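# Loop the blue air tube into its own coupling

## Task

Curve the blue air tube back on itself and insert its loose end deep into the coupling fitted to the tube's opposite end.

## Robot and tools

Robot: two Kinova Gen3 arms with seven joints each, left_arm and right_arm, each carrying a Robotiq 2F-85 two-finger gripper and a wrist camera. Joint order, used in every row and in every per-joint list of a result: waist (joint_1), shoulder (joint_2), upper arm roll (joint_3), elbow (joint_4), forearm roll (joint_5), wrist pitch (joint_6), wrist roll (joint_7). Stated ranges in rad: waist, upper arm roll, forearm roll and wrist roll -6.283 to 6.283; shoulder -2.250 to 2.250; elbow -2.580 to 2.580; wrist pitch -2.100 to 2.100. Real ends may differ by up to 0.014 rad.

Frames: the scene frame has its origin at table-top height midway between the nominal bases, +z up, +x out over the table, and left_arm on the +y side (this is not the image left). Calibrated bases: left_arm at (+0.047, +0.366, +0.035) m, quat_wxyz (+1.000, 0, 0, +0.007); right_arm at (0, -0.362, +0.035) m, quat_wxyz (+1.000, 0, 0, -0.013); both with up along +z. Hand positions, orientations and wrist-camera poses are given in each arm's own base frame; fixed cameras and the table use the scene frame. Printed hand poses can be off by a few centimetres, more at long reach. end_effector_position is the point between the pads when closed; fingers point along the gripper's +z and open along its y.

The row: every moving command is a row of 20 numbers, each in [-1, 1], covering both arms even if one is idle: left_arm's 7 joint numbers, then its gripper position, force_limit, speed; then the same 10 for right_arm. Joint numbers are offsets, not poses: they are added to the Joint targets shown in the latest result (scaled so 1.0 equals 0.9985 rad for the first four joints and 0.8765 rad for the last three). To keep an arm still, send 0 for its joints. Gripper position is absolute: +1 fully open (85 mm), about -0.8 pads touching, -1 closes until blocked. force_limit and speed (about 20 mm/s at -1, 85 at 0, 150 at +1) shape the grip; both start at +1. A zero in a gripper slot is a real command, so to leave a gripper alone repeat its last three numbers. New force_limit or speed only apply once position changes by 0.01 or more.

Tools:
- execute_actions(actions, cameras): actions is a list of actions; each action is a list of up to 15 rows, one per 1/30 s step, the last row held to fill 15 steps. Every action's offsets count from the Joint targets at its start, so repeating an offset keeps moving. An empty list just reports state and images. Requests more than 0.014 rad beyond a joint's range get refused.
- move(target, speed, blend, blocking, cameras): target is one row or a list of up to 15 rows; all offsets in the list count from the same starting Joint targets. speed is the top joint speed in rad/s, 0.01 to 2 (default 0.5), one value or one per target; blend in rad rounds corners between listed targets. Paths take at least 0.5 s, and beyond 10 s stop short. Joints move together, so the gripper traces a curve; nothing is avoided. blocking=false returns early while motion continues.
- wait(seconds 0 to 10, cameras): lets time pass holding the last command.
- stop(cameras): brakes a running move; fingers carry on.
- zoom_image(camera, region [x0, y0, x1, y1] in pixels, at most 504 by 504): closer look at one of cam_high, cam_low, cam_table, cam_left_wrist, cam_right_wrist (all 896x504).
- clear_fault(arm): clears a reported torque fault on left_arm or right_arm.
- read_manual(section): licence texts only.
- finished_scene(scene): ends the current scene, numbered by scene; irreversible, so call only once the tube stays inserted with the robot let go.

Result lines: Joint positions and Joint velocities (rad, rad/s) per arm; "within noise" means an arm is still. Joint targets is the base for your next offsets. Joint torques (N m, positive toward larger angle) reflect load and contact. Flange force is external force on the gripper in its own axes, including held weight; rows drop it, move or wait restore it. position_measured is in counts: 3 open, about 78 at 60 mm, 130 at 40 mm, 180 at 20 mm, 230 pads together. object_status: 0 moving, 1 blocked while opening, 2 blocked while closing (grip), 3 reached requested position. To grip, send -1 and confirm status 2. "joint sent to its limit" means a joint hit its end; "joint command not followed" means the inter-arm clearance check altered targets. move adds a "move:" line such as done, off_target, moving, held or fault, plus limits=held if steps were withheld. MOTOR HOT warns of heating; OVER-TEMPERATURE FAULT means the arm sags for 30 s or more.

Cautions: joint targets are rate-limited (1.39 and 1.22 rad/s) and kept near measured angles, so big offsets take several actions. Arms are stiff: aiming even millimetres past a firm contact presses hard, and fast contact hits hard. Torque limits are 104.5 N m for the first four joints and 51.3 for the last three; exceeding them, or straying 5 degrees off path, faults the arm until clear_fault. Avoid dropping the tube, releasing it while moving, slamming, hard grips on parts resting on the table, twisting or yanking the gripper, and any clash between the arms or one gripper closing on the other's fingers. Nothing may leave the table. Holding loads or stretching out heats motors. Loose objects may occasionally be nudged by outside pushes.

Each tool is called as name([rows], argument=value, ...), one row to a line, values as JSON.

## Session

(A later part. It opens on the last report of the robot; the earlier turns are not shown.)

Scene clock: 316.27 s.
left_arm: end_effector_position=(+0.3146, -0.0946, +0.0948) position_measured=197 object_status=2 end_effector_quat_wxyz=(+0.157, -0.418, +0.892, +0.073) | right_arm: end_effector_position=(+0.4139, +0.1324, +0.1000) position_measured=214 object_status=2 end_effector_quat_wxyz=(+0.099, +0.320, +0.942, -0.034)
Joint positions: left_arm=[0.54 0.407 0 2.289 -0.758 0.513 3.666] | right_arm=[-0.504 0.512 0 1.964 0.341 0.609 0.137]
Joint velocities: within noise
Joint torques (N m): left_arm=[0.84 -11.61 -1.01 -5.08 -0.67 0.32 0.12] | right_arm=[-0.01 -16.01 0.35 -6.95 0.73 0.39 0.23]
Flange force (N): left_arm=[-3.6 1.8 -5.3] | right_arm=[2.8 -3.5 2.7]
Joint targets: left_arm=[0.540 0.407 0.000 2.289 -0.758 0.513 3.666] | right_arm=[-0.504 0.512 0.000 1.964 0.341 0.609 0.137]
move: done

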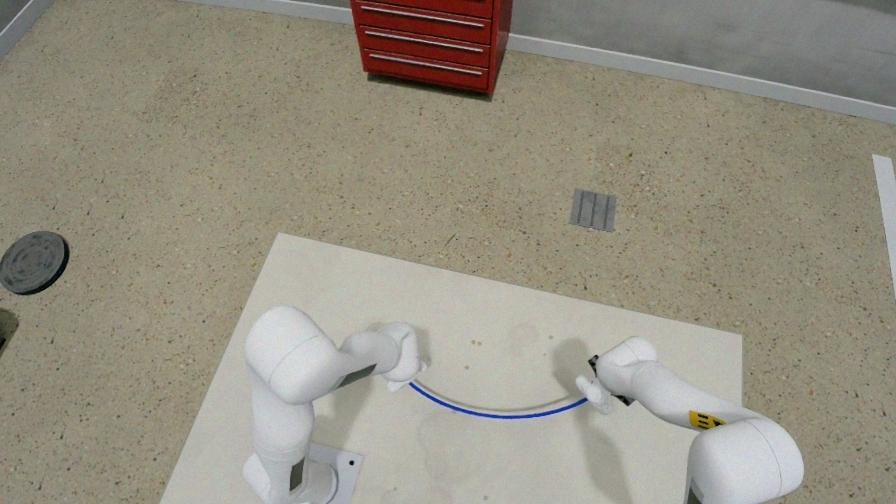

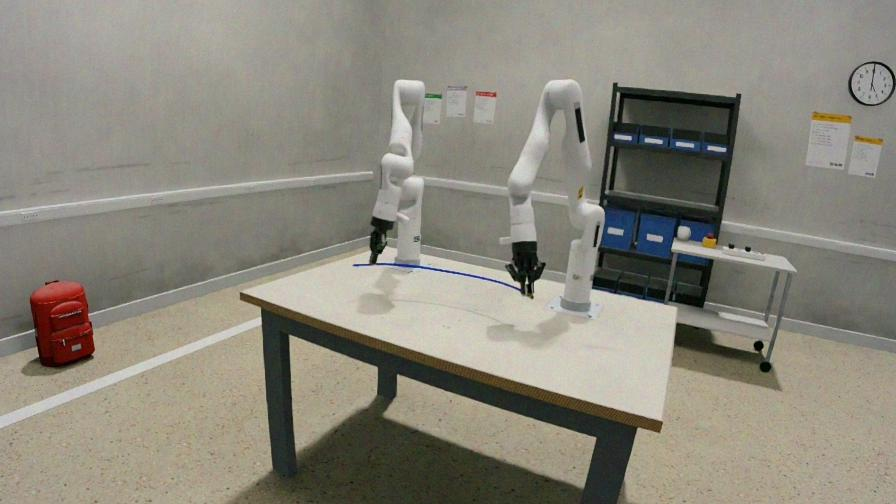

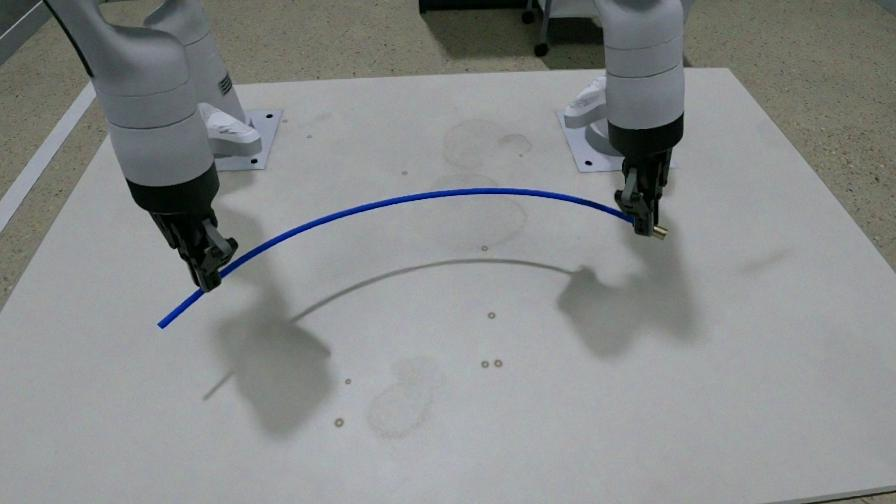

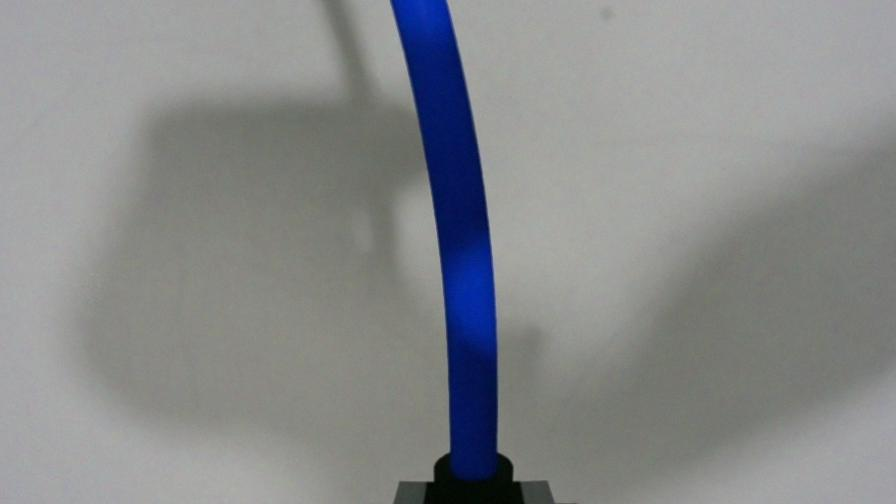

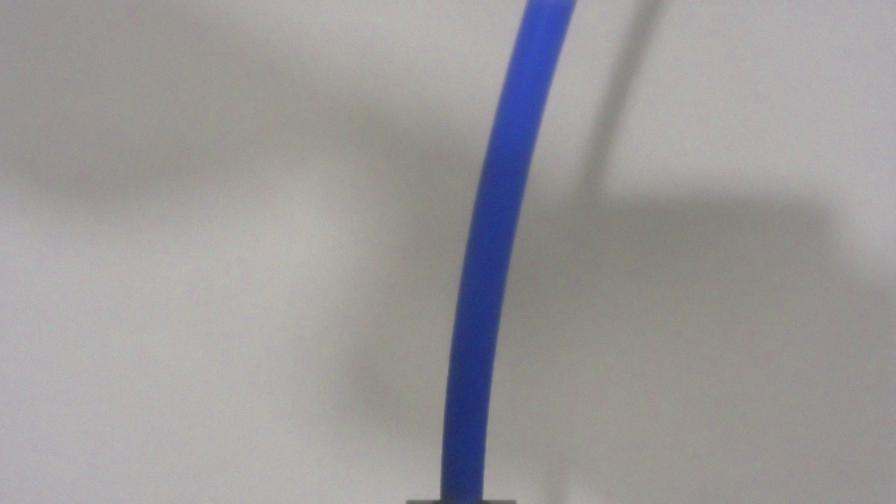

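move(target=[-0.0319,0.0375,0,-0.0831,0.0657,-0.1307,-0.5613,-1,-0.5,-1,0.0035,0.043,0,-0.0893,-0.1051,-0.0209,0.5083,-1,-0.5,-1], speed=0.3, cameras=[])

move(target=[-0.0319,0.0375,0,-0.0831,0.0657,-0.1307,-0.5613,-1,-0.5,-1,0.0035,0.043,0,-0.0893,-0.1051,-0.0209,0.5083,-1,-0.5,-1], speed=0.3)

move(target=[-0.0092,0.0231,0,-0.0514,0.3047,-0.0218,-0.5322,-1,-0.5,-1,-0.01,0.0231,0,-0.0486,-0.0744,0.0161,0.2567,-1,-0.5,-1], speed=0.3, cameras=[])

move(target=[-0.0092,0.0231,0,-0.0514,0.3047,-0.0218,-0.5322,-1,-0.5,-1,-0.01,0.0231,0,-0.0486,-0.0744,0.0161,0.2567,-1,-0.5,-1], speed=0.3)

Scene clock: 333.10 s.
left_arm: end_effector_position=(+0.3603, -0.1396, +0.0907) position_measured=197 object_status=2 end_effector_quat_wxyz=(+0.150, -0.225, +0.962, +0.035) | right_arm: end_effector_position=(+0.4437, +0.1663, +0.0990) position_measured=214 object_status=2 end_effector_quat_wxyz=(+0.095, +0.143, +0.985, -0.014)
Joint positions: left_arm=[0.508 0.445 0 2.206 -0.7 0.399 3.174] | right_arm=[-0.501 0.555 0 1.875 0.249 0.59 0.582]
Joint velocities: within noise
Joint torques (N m): left_arm=[0.88 -13.03 -0.84 -5.87 -0.61 -0.15 0.31] | right_arm=[0.06 -17.37 0.27 -7.38 0.68 0.13 0.07]
Flange force (N): left_arm=[-4.4 2.9 -6.2] | right_arm=[3.5 -2.4 2.4]
Joint targets: left_arm=[0.508 0.445 0.000 2.206 -0.700 0.398 3.174] | right_arm=[-0.501 0.555 0.000 1.875 0.249 0.590 0.582]
move: done
No camera images: "cameras" was empty.

Scene clock: 335.23 s.
left_arm: end_effector_position=(+0.4111, -0.1808, +0.0947) position_measured=197 object_status=2 end_effector_quat_wxyz=(+0.174, -0.019, +0.985, +0.003) | right_arm: end_effector_position=(+0.4745, +0.1997, +0.0999) position_measured=214 object_status=2 end_effector_quat_wxyz=(+0.104, -0.039, +0.994, +0.004)
Joint positions: left_arm=[0.476 0.482 0 2.123 -0.643 0.284 2.682] | right_arm=[-0.497 0.598 0 1.785 0.157 0.572 1.028]
Joint velocities: within noise
Joint torques (N m): left_arm=[0.9 -14.4 -0.75 -6.53 -0.53 -0.64 0.2] | right_arm=[-0.03 -18.72 0.2 -7.63 0.59 0.02 0.34]
Flange force (N): left_arm=[-4.0 4.2 -6.3] | right_arm=[3.9 -0.6 2.7]
Joint targets: left_arm=[0.476 0.482 0.000 2.123 -0.643 0.284 2.682] | right_arm=[-0.497 0.598 0.000 1.785 0.157 0.572 1.028]
move: done

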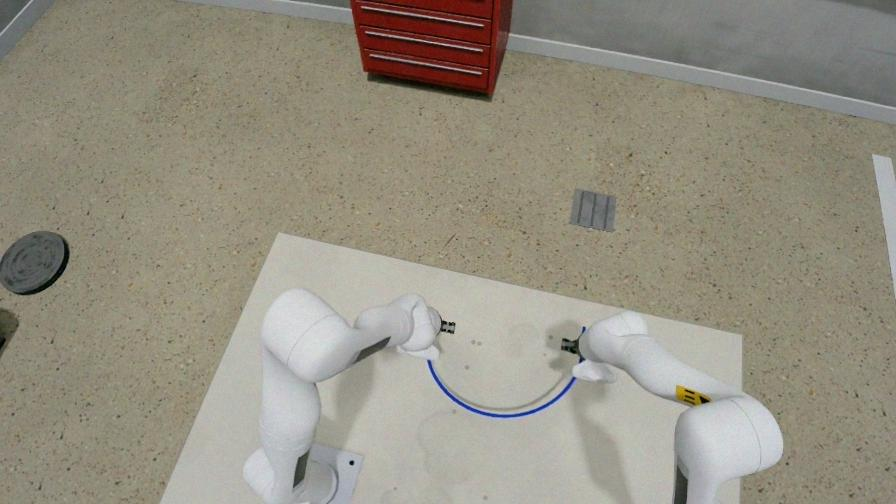

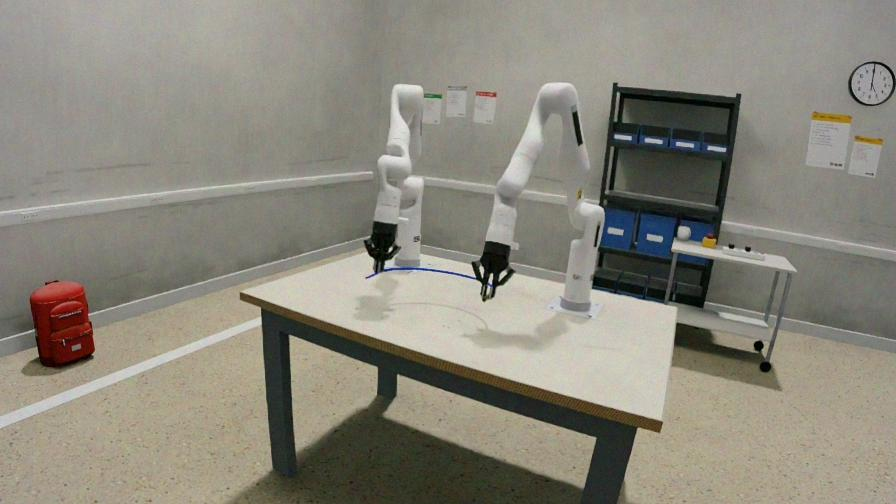

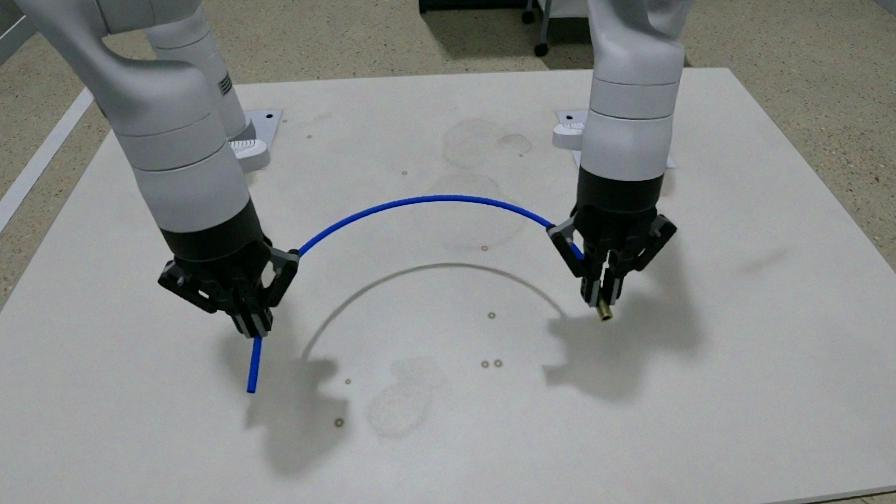

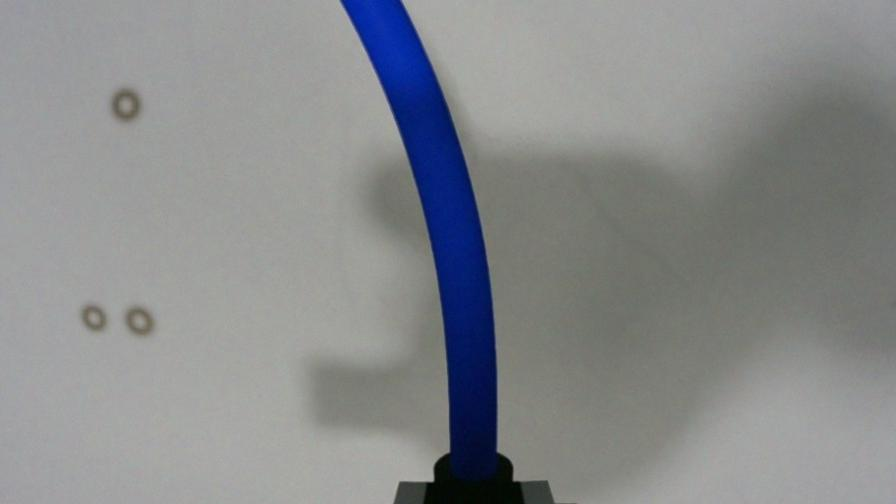

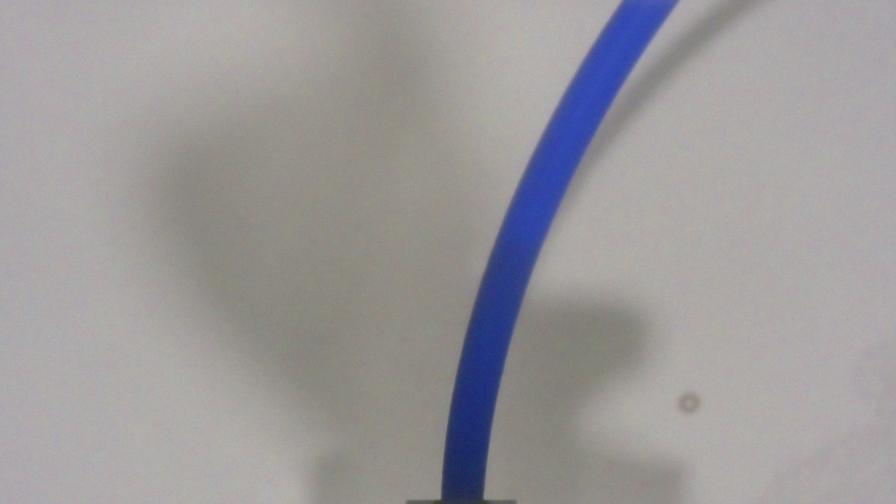

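Scene clock: 337.27 s.
left_arm: end_effector_position=(+0.4208, -0.2061, +0.0930) position_measured=197 object_status=2 end_effector_quat_wxyz=(+0.164, +0.084, +0.983, -0.013) | right_arm: end_effector_position=(+0.4815, +0.2216, +0.0997) position_measured=214 object_status=2 end_effector_quat_wxyz=(+0.102, -0.129, +0.986, +0.013)
Joint positions: left_arm=[0.467 0.505 0 2.072 -0.376 0.265 2.216] | right_arm=[-0.507 0.621 0 1.737 0.091 0.586 1.253]
Joint velocities: within noise
Joint torques (N m): left_arm=[0.85 -15.03 -0.63 -6.76 -0.55 -0.96 0.15] | right_arm=[0.03 -19.28 0.24 -7.97 0.55 -0.12 0.2]
Flange force (N): left_arm=[-1.0 5.2 -4.5] | right_arm=[4.2 -0.2 2.3]
Joint targets: left_arm=[0.467 0.505 0.000 2.072 -0.376 0.265 2.216] | right_arm=[-0.507 0.621 0.000 1.737 0.091 0.586 1.253]
move: done
No camera images: "cameras" was empty.

Scene clock: 339.30 s.
left_arm: end_effector_position=(+0.4359, -0.2330, +0.0950) position_measured=197 object_status=2 end_effector_quat_wxyz=(+0.171, +0.186, +0.967, -0.033) | right_arm: end_effector_position=(+0.4880, +0.2441, +0.0999) position_measured=214 object_status=2 end_effector_quat_wxyz=(+0.102, -0.219, +0.970, +0.023)
Joint positions: left_arm=[0.458 0.528 0 2.02 -0.109 0.246 1.749] | right_arm=[-0.517 0.644 0 1.688 0.026 0.6 1.478]
Joint velocities: within noise
Joint torques (N m): left_arm=[0.91 -15.76 -0.53 -7.13 -0.32 -1.18 0.17] | right_arm=[0.06 -19.79 0.2 -8.18 0.47 -0.17 0.17]
Flange force (N): left_arm=[2.2 5.6 -3.1] | right_arm=[4.4 0.4 2.1]
Joint targets: left_arm=[0.458 0.528 0.000 2.020 -0.109 0.246 1.749] | right_arm=[-0.517 0.644 0.000 1.688 0.026 0.600 1.478]
move: done

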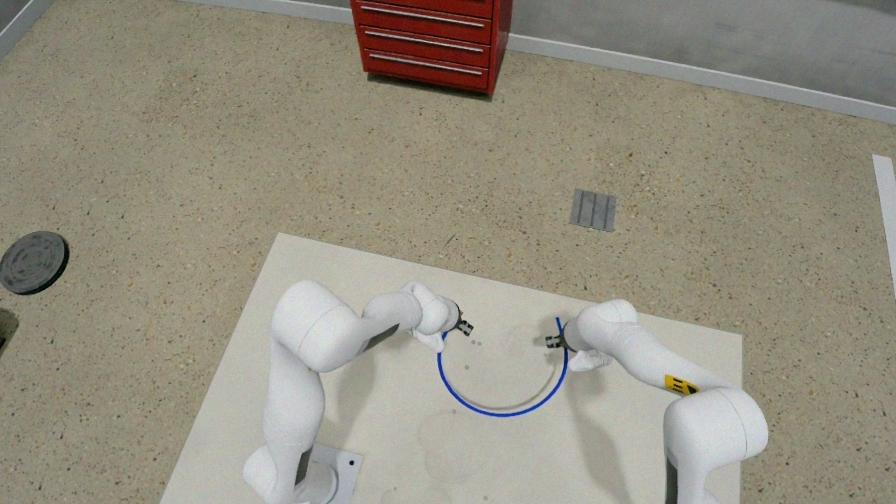

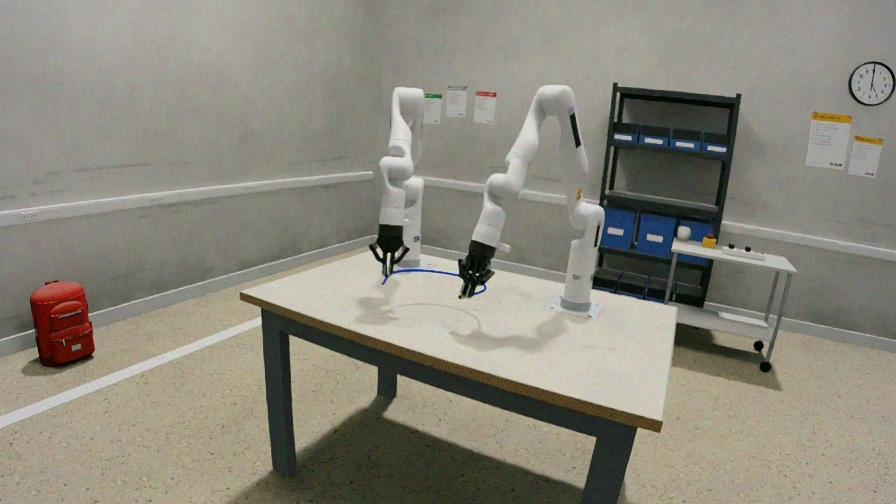

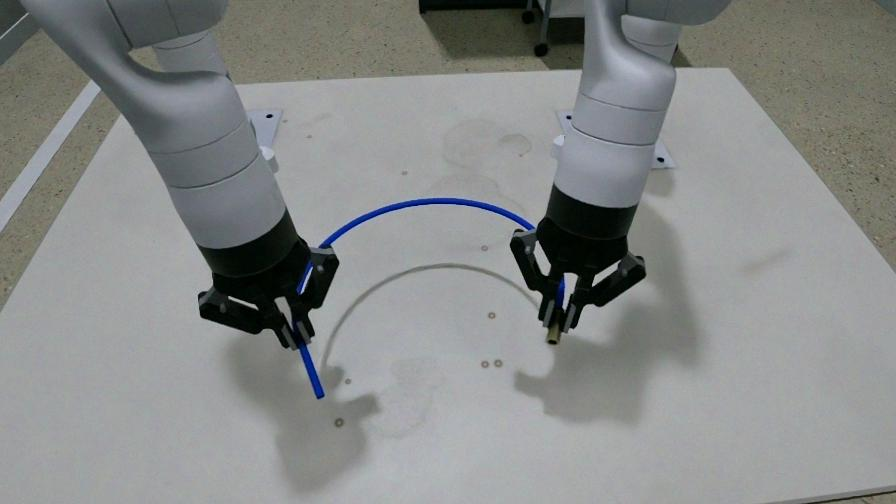

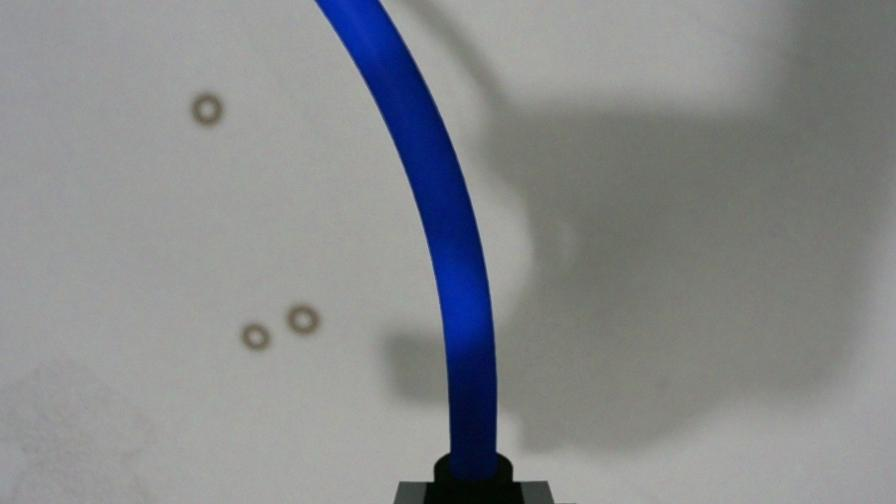

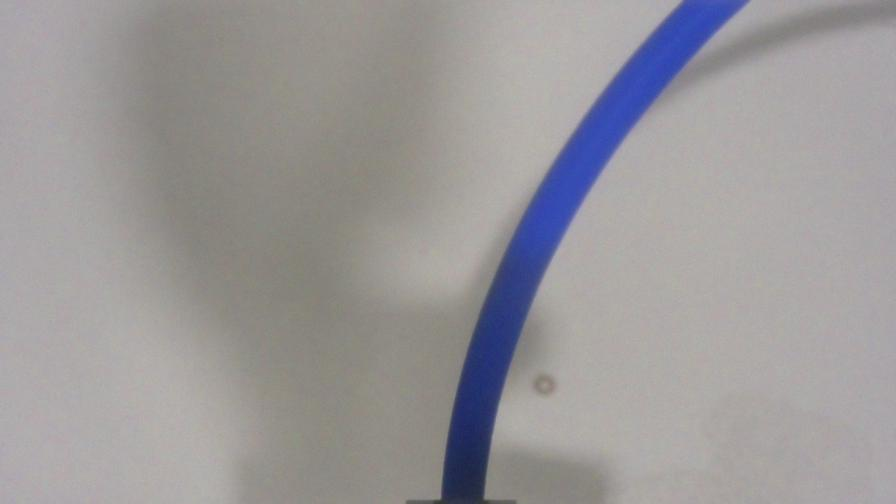

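move(target=[-0.0184,0.0578,0,-0.1267,0.5284,0.1225,-0.9718,-1,-0.5,-1,-0.0152,0.0455,0,-0.0958,-0.1366,0.0691,0.502,-1,-0.5,-1], speed=0.3, cameras=[])

move(target=[-0.0256,0.0572,0,-0.1258,0.0816,0.2149,-0.505,-1,-0.5,-1,0.0054,0.0467,0,-0.0998,-0.0833,0.125,0.498,-1,-0.5,-1], speed=0.25)

Scene clock: 350.47 s.
left_arm: end_effector_position=(+0.4496, -0.2797, +0.0949) position_measured=197 object_status=2 end_effector_quat_wxyz=(+0.160, +0.383, +0.907, -0.067) | right_arm: end_effector_position=(+0.4926, +0.2825, +0.0997) position_measured=214 object_status=2 end_effector_quat_wxyz=(+0.096, -0.393, +0.914, +0.041)
Joint positions: left_arm=[0.439 0.586 0 1.894 0.354 0.353 0.898] | right_arm=[-0.533 0.689 0 1.593 -0.094 0.661 1.918]
Joint velocities: within noise
Joint torques (N m): left_arm=[0.9 -17.16 -0.3 -7.57 -0.19 -0.94 0.22] | right_arm=[0.03 -20.83 0.11 -8.47 0.38 -0.03 0.21]
Flange force (N): left_arm=[7.1 2.3 -1.4] | right_arm=[4.4 1.9 2.3]
Joint targets: left_arm=[0.439 0.586 0.000 1.894 0.355 0.353 0.897] | right_arm=[-0.533 0.689 0.000 1.593 -0.094 0.661 1.918]
move: done
No camera images: "cameras" was empty.

Scene clock: 352.70 s.
left_arm: end_effector_position=(+0.4499, -0.2968, +0.0912) position_measured=197 object_status=2 end_effector_quat_wxyz=(+0.130, +0.551, +0.820, -0.086) | right_arm: end_effector_position=(+0.4930, +0.3002, +0.0985) position_measured=214 object_status=2 end_effector_quat_wxyz=(+0.078, -0.562, +0.822, +0.053)
Joint positions: left_arm=[0.414 0.643 0 1.768 0.426 0.541 0.455] | right_arm=[-0.527 0.736 0 1.493 -0.167 0.77 2.354]
Joint velocities: within noise
Joint torques (N m): left_arm=[0.8 -18.22 -0.27 -7.7 0.02 -0.51 0.15] | right_arm=[0.22 -21.79 0.07 -8.53 0.38 0.13 0.39]
Flange force (N): left_arm=[6.3 -1.9 -1.3] | right_arm=[2.5 3.4 2.6]
Joint targets: left_arm=[0.414 0.643 0.000 1.768 0.426 0.541 0.455] | right_arm=[-0.527 0.736 0.000 1.493 -0.167 0.770 2.354]
move: done

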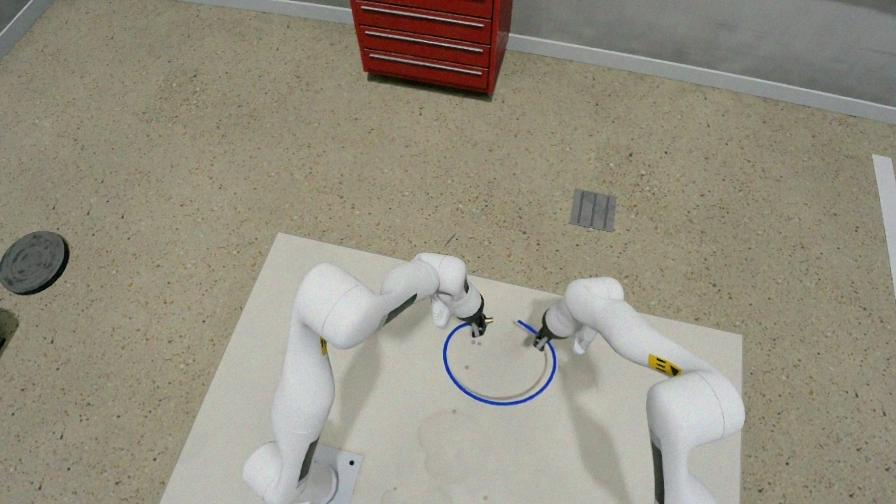

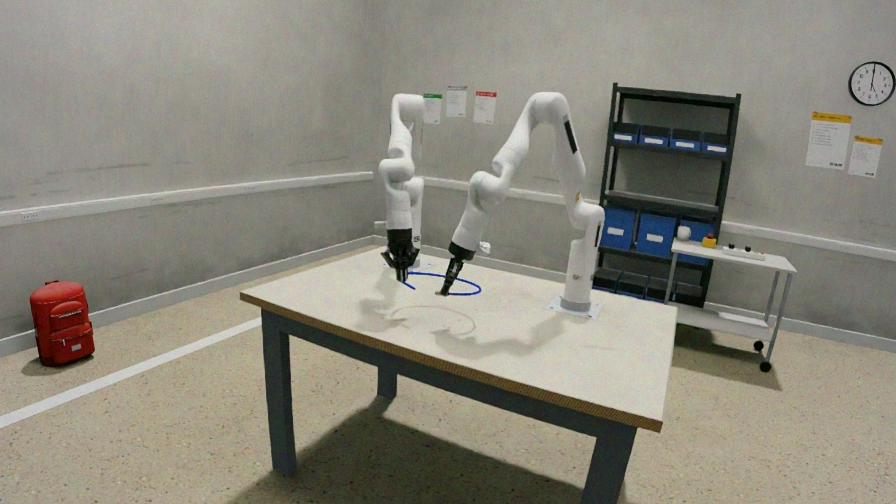

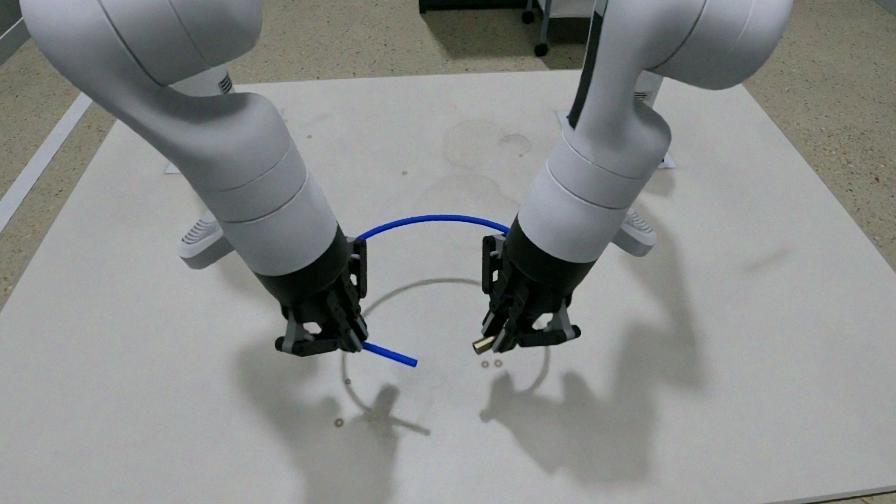

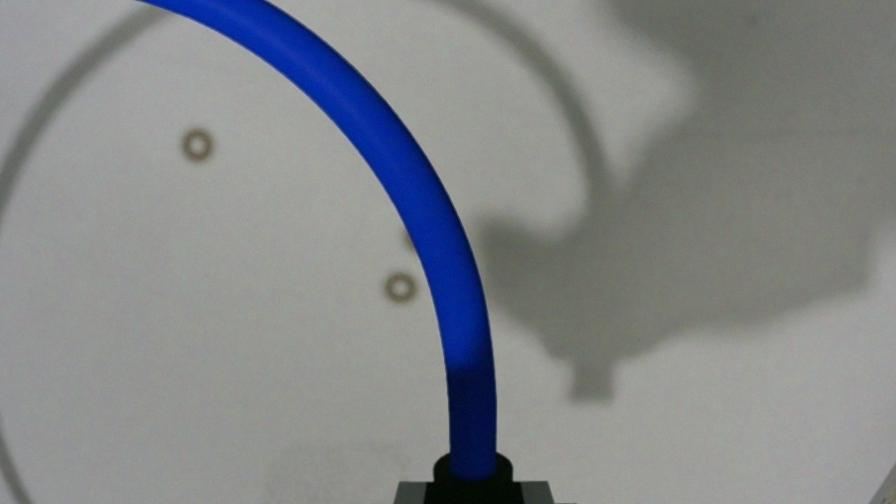

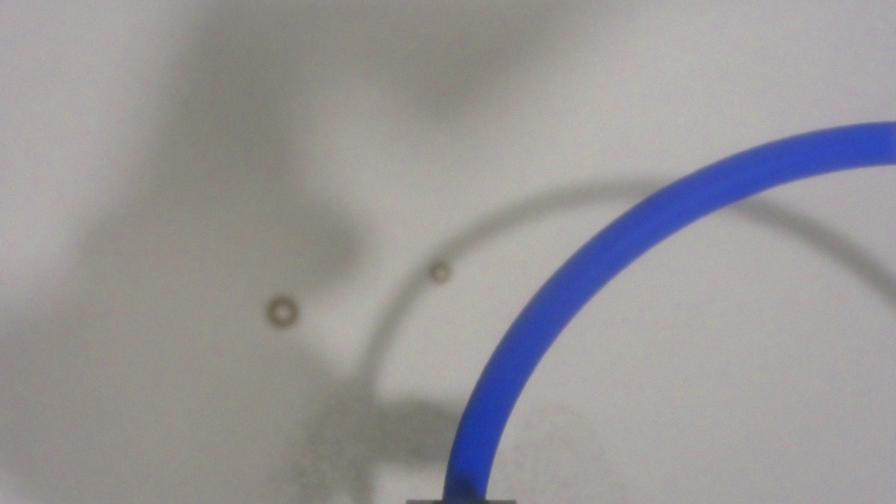

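move(target=[-0.0256,0.0571,0,-0.126,0.0811,0.2157,-0.5054,-1,-0.5,-1,0.0055,0.0467,0,-0.1002,-0.0831,0.1253,0.4986,-1,-0.5,-1], speed=0.25)

zoom_image(camera="cam_table", region=[320, 250, 580, 400])

zoom_image(camera="cam_high", region=[440, 280, 580, 380])

zoom_image(camera="cam_low", region=[360, 230, 500, 310])

Scene clock: 361.40 s.
left_arm: end_effector_position=(+0.4488, -0.3171, +0.0949) position_measured=197 object_status=2 end_effector_quat_wxyz=(+0.122, +0.701, +0.692, -0.123) | right_arm: end_effector_position=(+0.4918, +0.3200, +0.0998) position_measured=214 object_status=2 end_effector_quat_wxyz=(-0.073, +0.713, -0.694, -0.075)
Joint positions: left_arm=[0.388 0.7 0 1.642 0.497 0.73 0.012] | right_arm=[-0.522 0.783 0 1.393 -0.239 0.88 2.791]
Joint velocities: within noise
Joint torques (N m): left_arm=[0.72 -19.21 -0.17 -7.85 0.12 -0.18 0.03] | right_arm=[0.23 -22.44 0.24 -8.59 0.25 0.37 0.34]
Flange force (N): left_arm=[3.8 -4.8 -1.3] | right_arm=[1.3 4.3 2.6]
Joint targets: left_arm=[0.388 0.700 0.000 1.642 0.497 0.730 0.012] | right_arm=[-0.522 0.783 0.000 1.393 -0.239 0.880 2.791]
move: done

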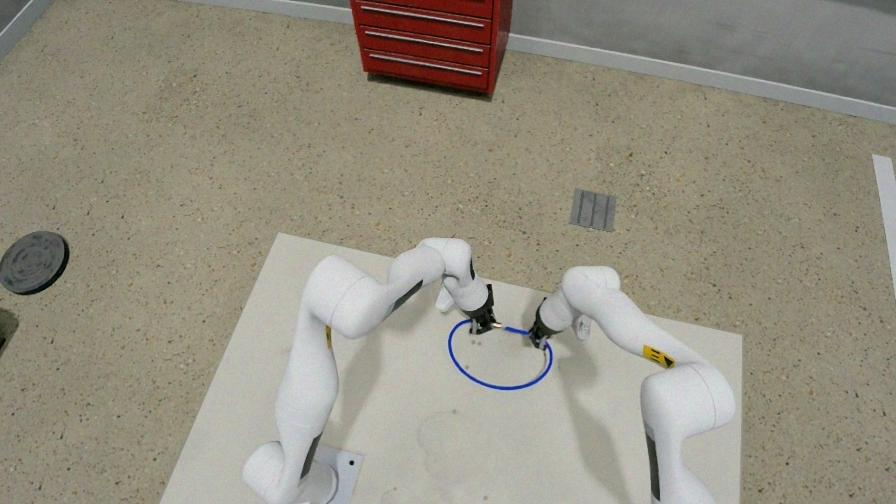

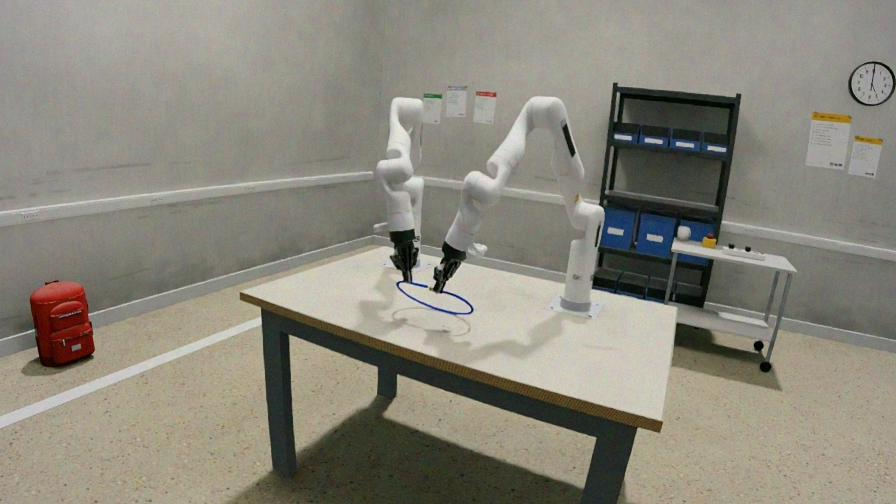

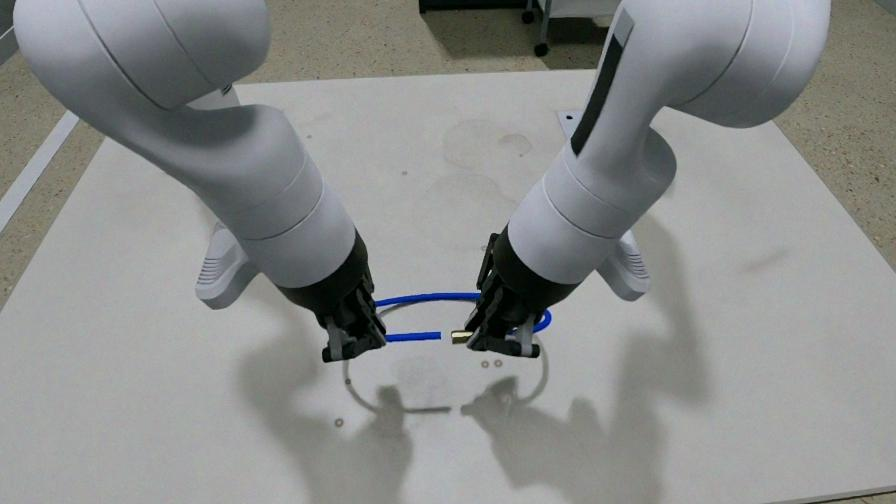

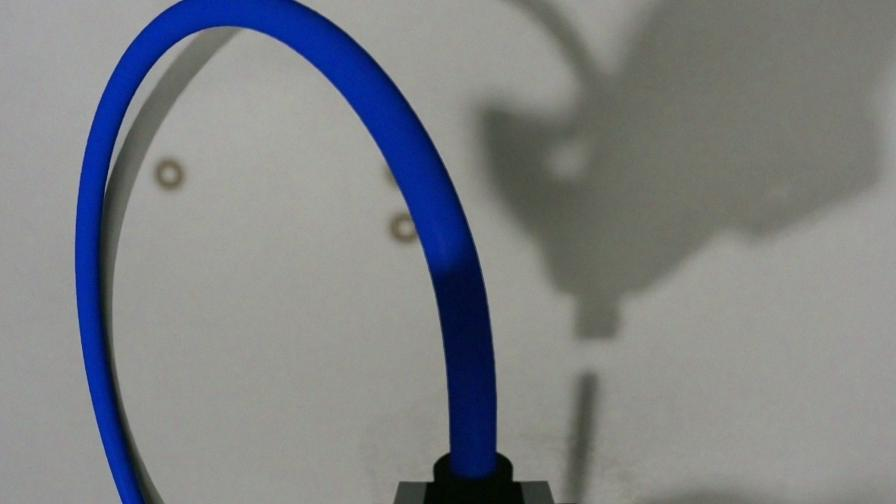

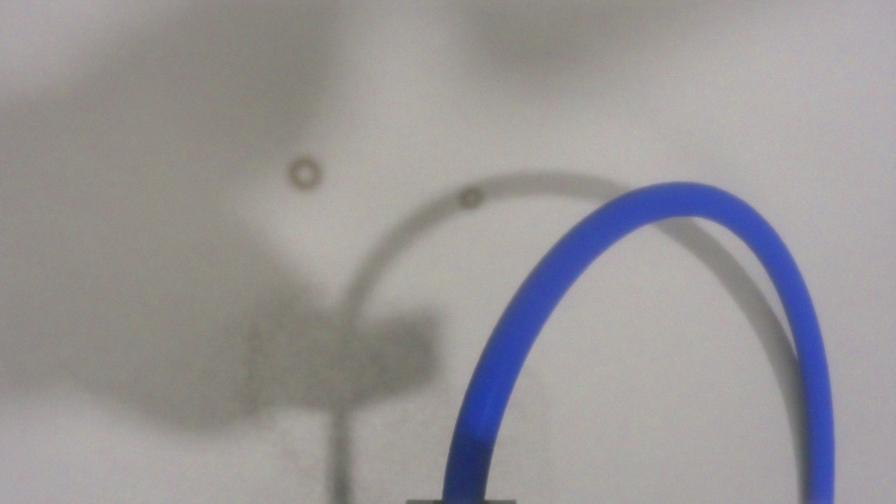

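Scaled by 1.938 from the camera's 896x504 image, which has a finer 1280x720 frame.

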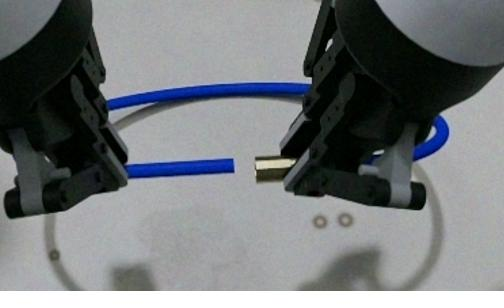

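Scaled by 3.600 from the camera's 896x504 image, which has a finer 1280x720 frame.

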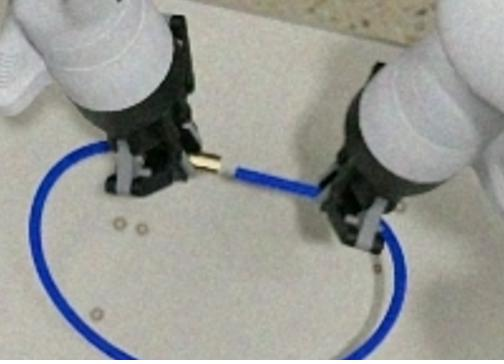

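Scaled by 3.600 from the camera's 896x504 image, which has a finer 1280x720 frame.

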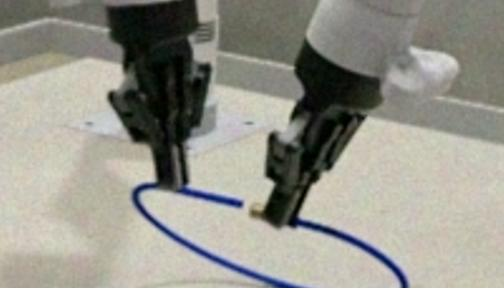

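zoom_image(camera="cam_table", region=[385, 310, 495, 365])

zoom_image(camera="cam_high", region=[480, 310, 550, 345])

zoom_image(camera="cam_low", region=[400, 270, 460, 300])

Scaled by 4.582 from the camera's 896x504 image, which has a finer 1280x720 frame.

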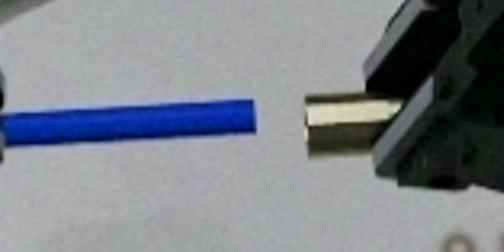

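Scaled by 7.200 from the camera's 896x504 image, which has a finer 1280x720 frame.

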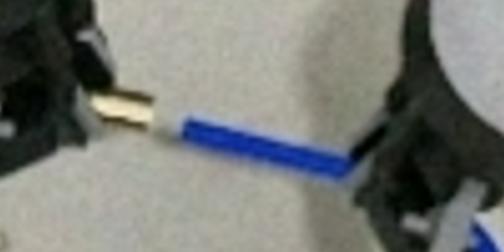

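Scaled by 8.400 from the camera's 896x504 image, which has a finer 1280x720 frame.

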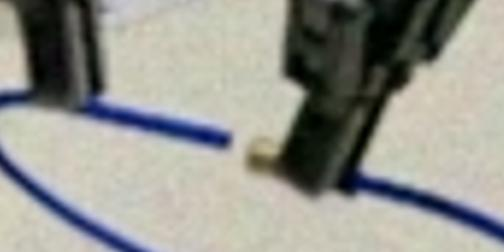

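move(target=[0,0,0,0,0,0,0,-1,-0.5,-1,-0.0066,0.0121,0,-0.0218,0.0029,0.0091,-0.0106,-1,-0.5,-1], speed=0.05, cameras=["cam_high","cam_low","cam_table"])

zoom_image(camera="cam_table", region=[385, 310, 495, 365])

zoom_image(camera="cam_high", region=[480, 310, 550, 345])

zoom_image(camera="cam_low", region=[400, 270, 460, 300])

Scene clock: 396.83 s.
left_arm: end_effector_position=(+0.4488, -0.3171, +0.0949) position_measured=197 object_status=2 end_effector_quat_wxyz=(+0.122, +0.701, +0.692, -0.123) | right_arm: end_effector_position=(+0.4947, +0.3259, +0.0987) position_measured=214 object_status=2 end_effector_quat_wxyz=(-0.073, +0.713, -0.694, -0.075)
Joint positions: left_arm=[0.388 0.7 0 1.642 0.497 0.73 0.012] | right_arm=[-0.528 0.795 0 1.371 -0.237 0.888 2.782]
Joint velocities: within noise
Joint torques (N m): left_arm=[0.65 -19.25 -0.26 -7.81 0.12 -0.16 0.12] | right_arm=[0.39 -22.6 0.14 -8.49 0.32 0.38 0.23]
Flange force (N): left_arm=[3.9 -4.8 -1.1] | right_arm=[1.1 4.0 2.5]
Joint targets: left_arm=[0.388 0.700 0.000 1.642 0.497 0.730 0.012] | right_arm=[-0.528 0.795 0.000 1.371 -0.237 0.888 2.782]
move: done
Images, in order (width x height): cam_high 896x504, cam_low 896x504, cam_table 896x504.

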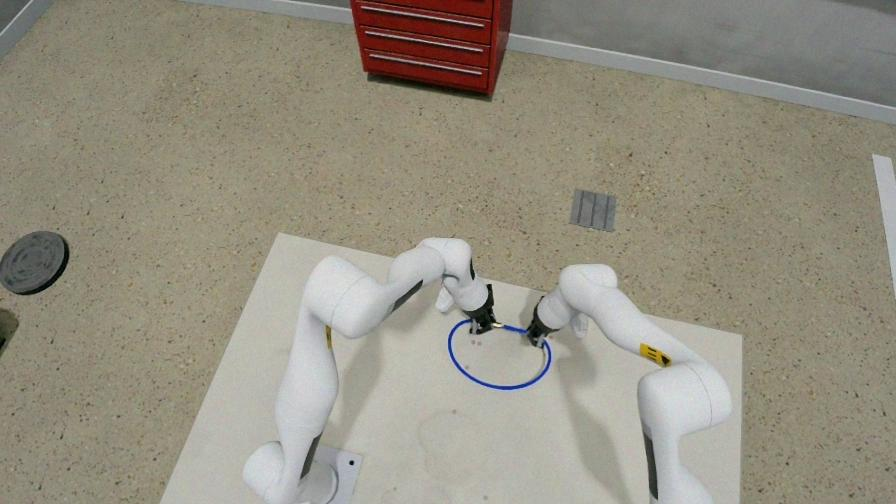

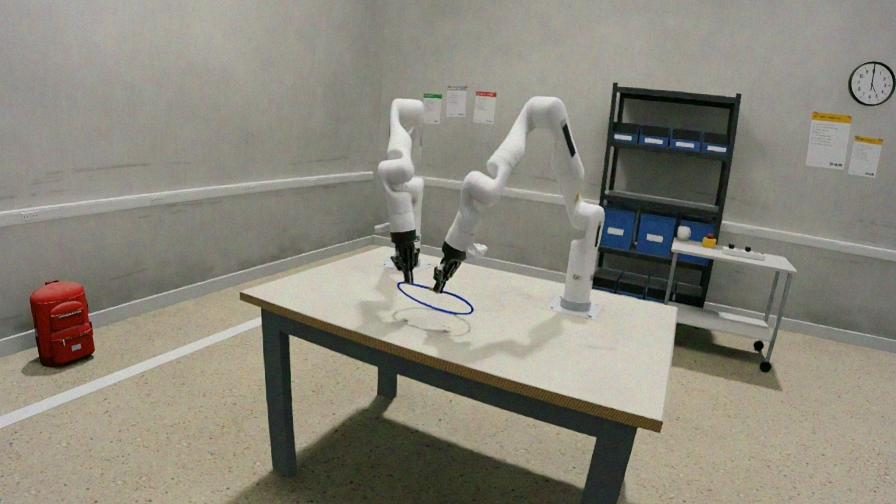

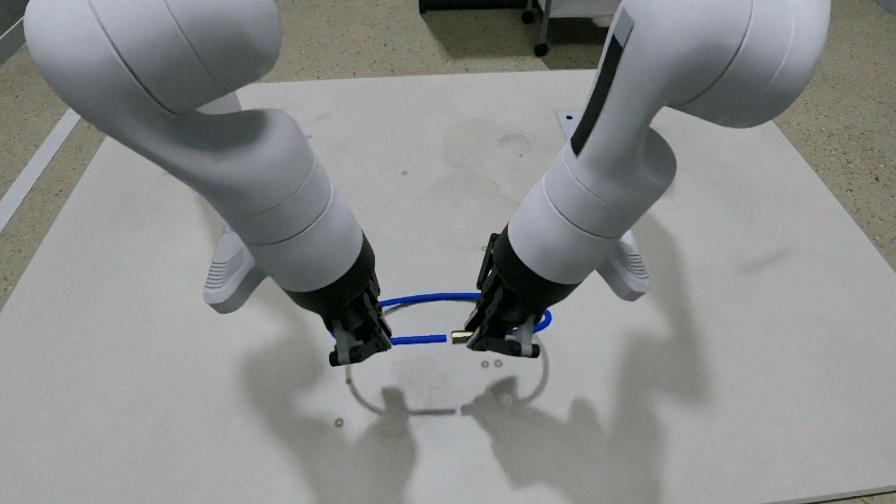

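Scaled by 4.582 from the camera's 896x504 image, which has a finer 1280x720 frame.

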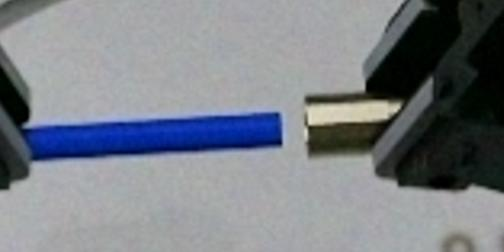

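Scaled by 7.200 from the camera's 896x504 image, which has a finer 1280x720 frame.

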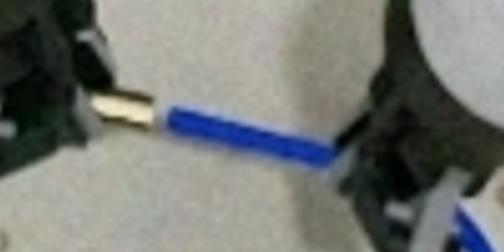

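Scaled by 8.400 from the camera's 896x504 image, which has a finer 1280x720 frame.

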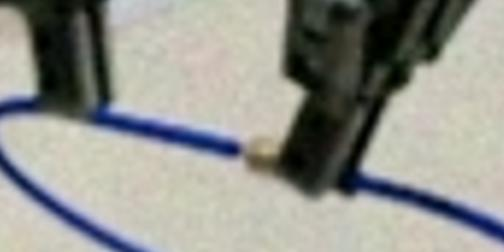

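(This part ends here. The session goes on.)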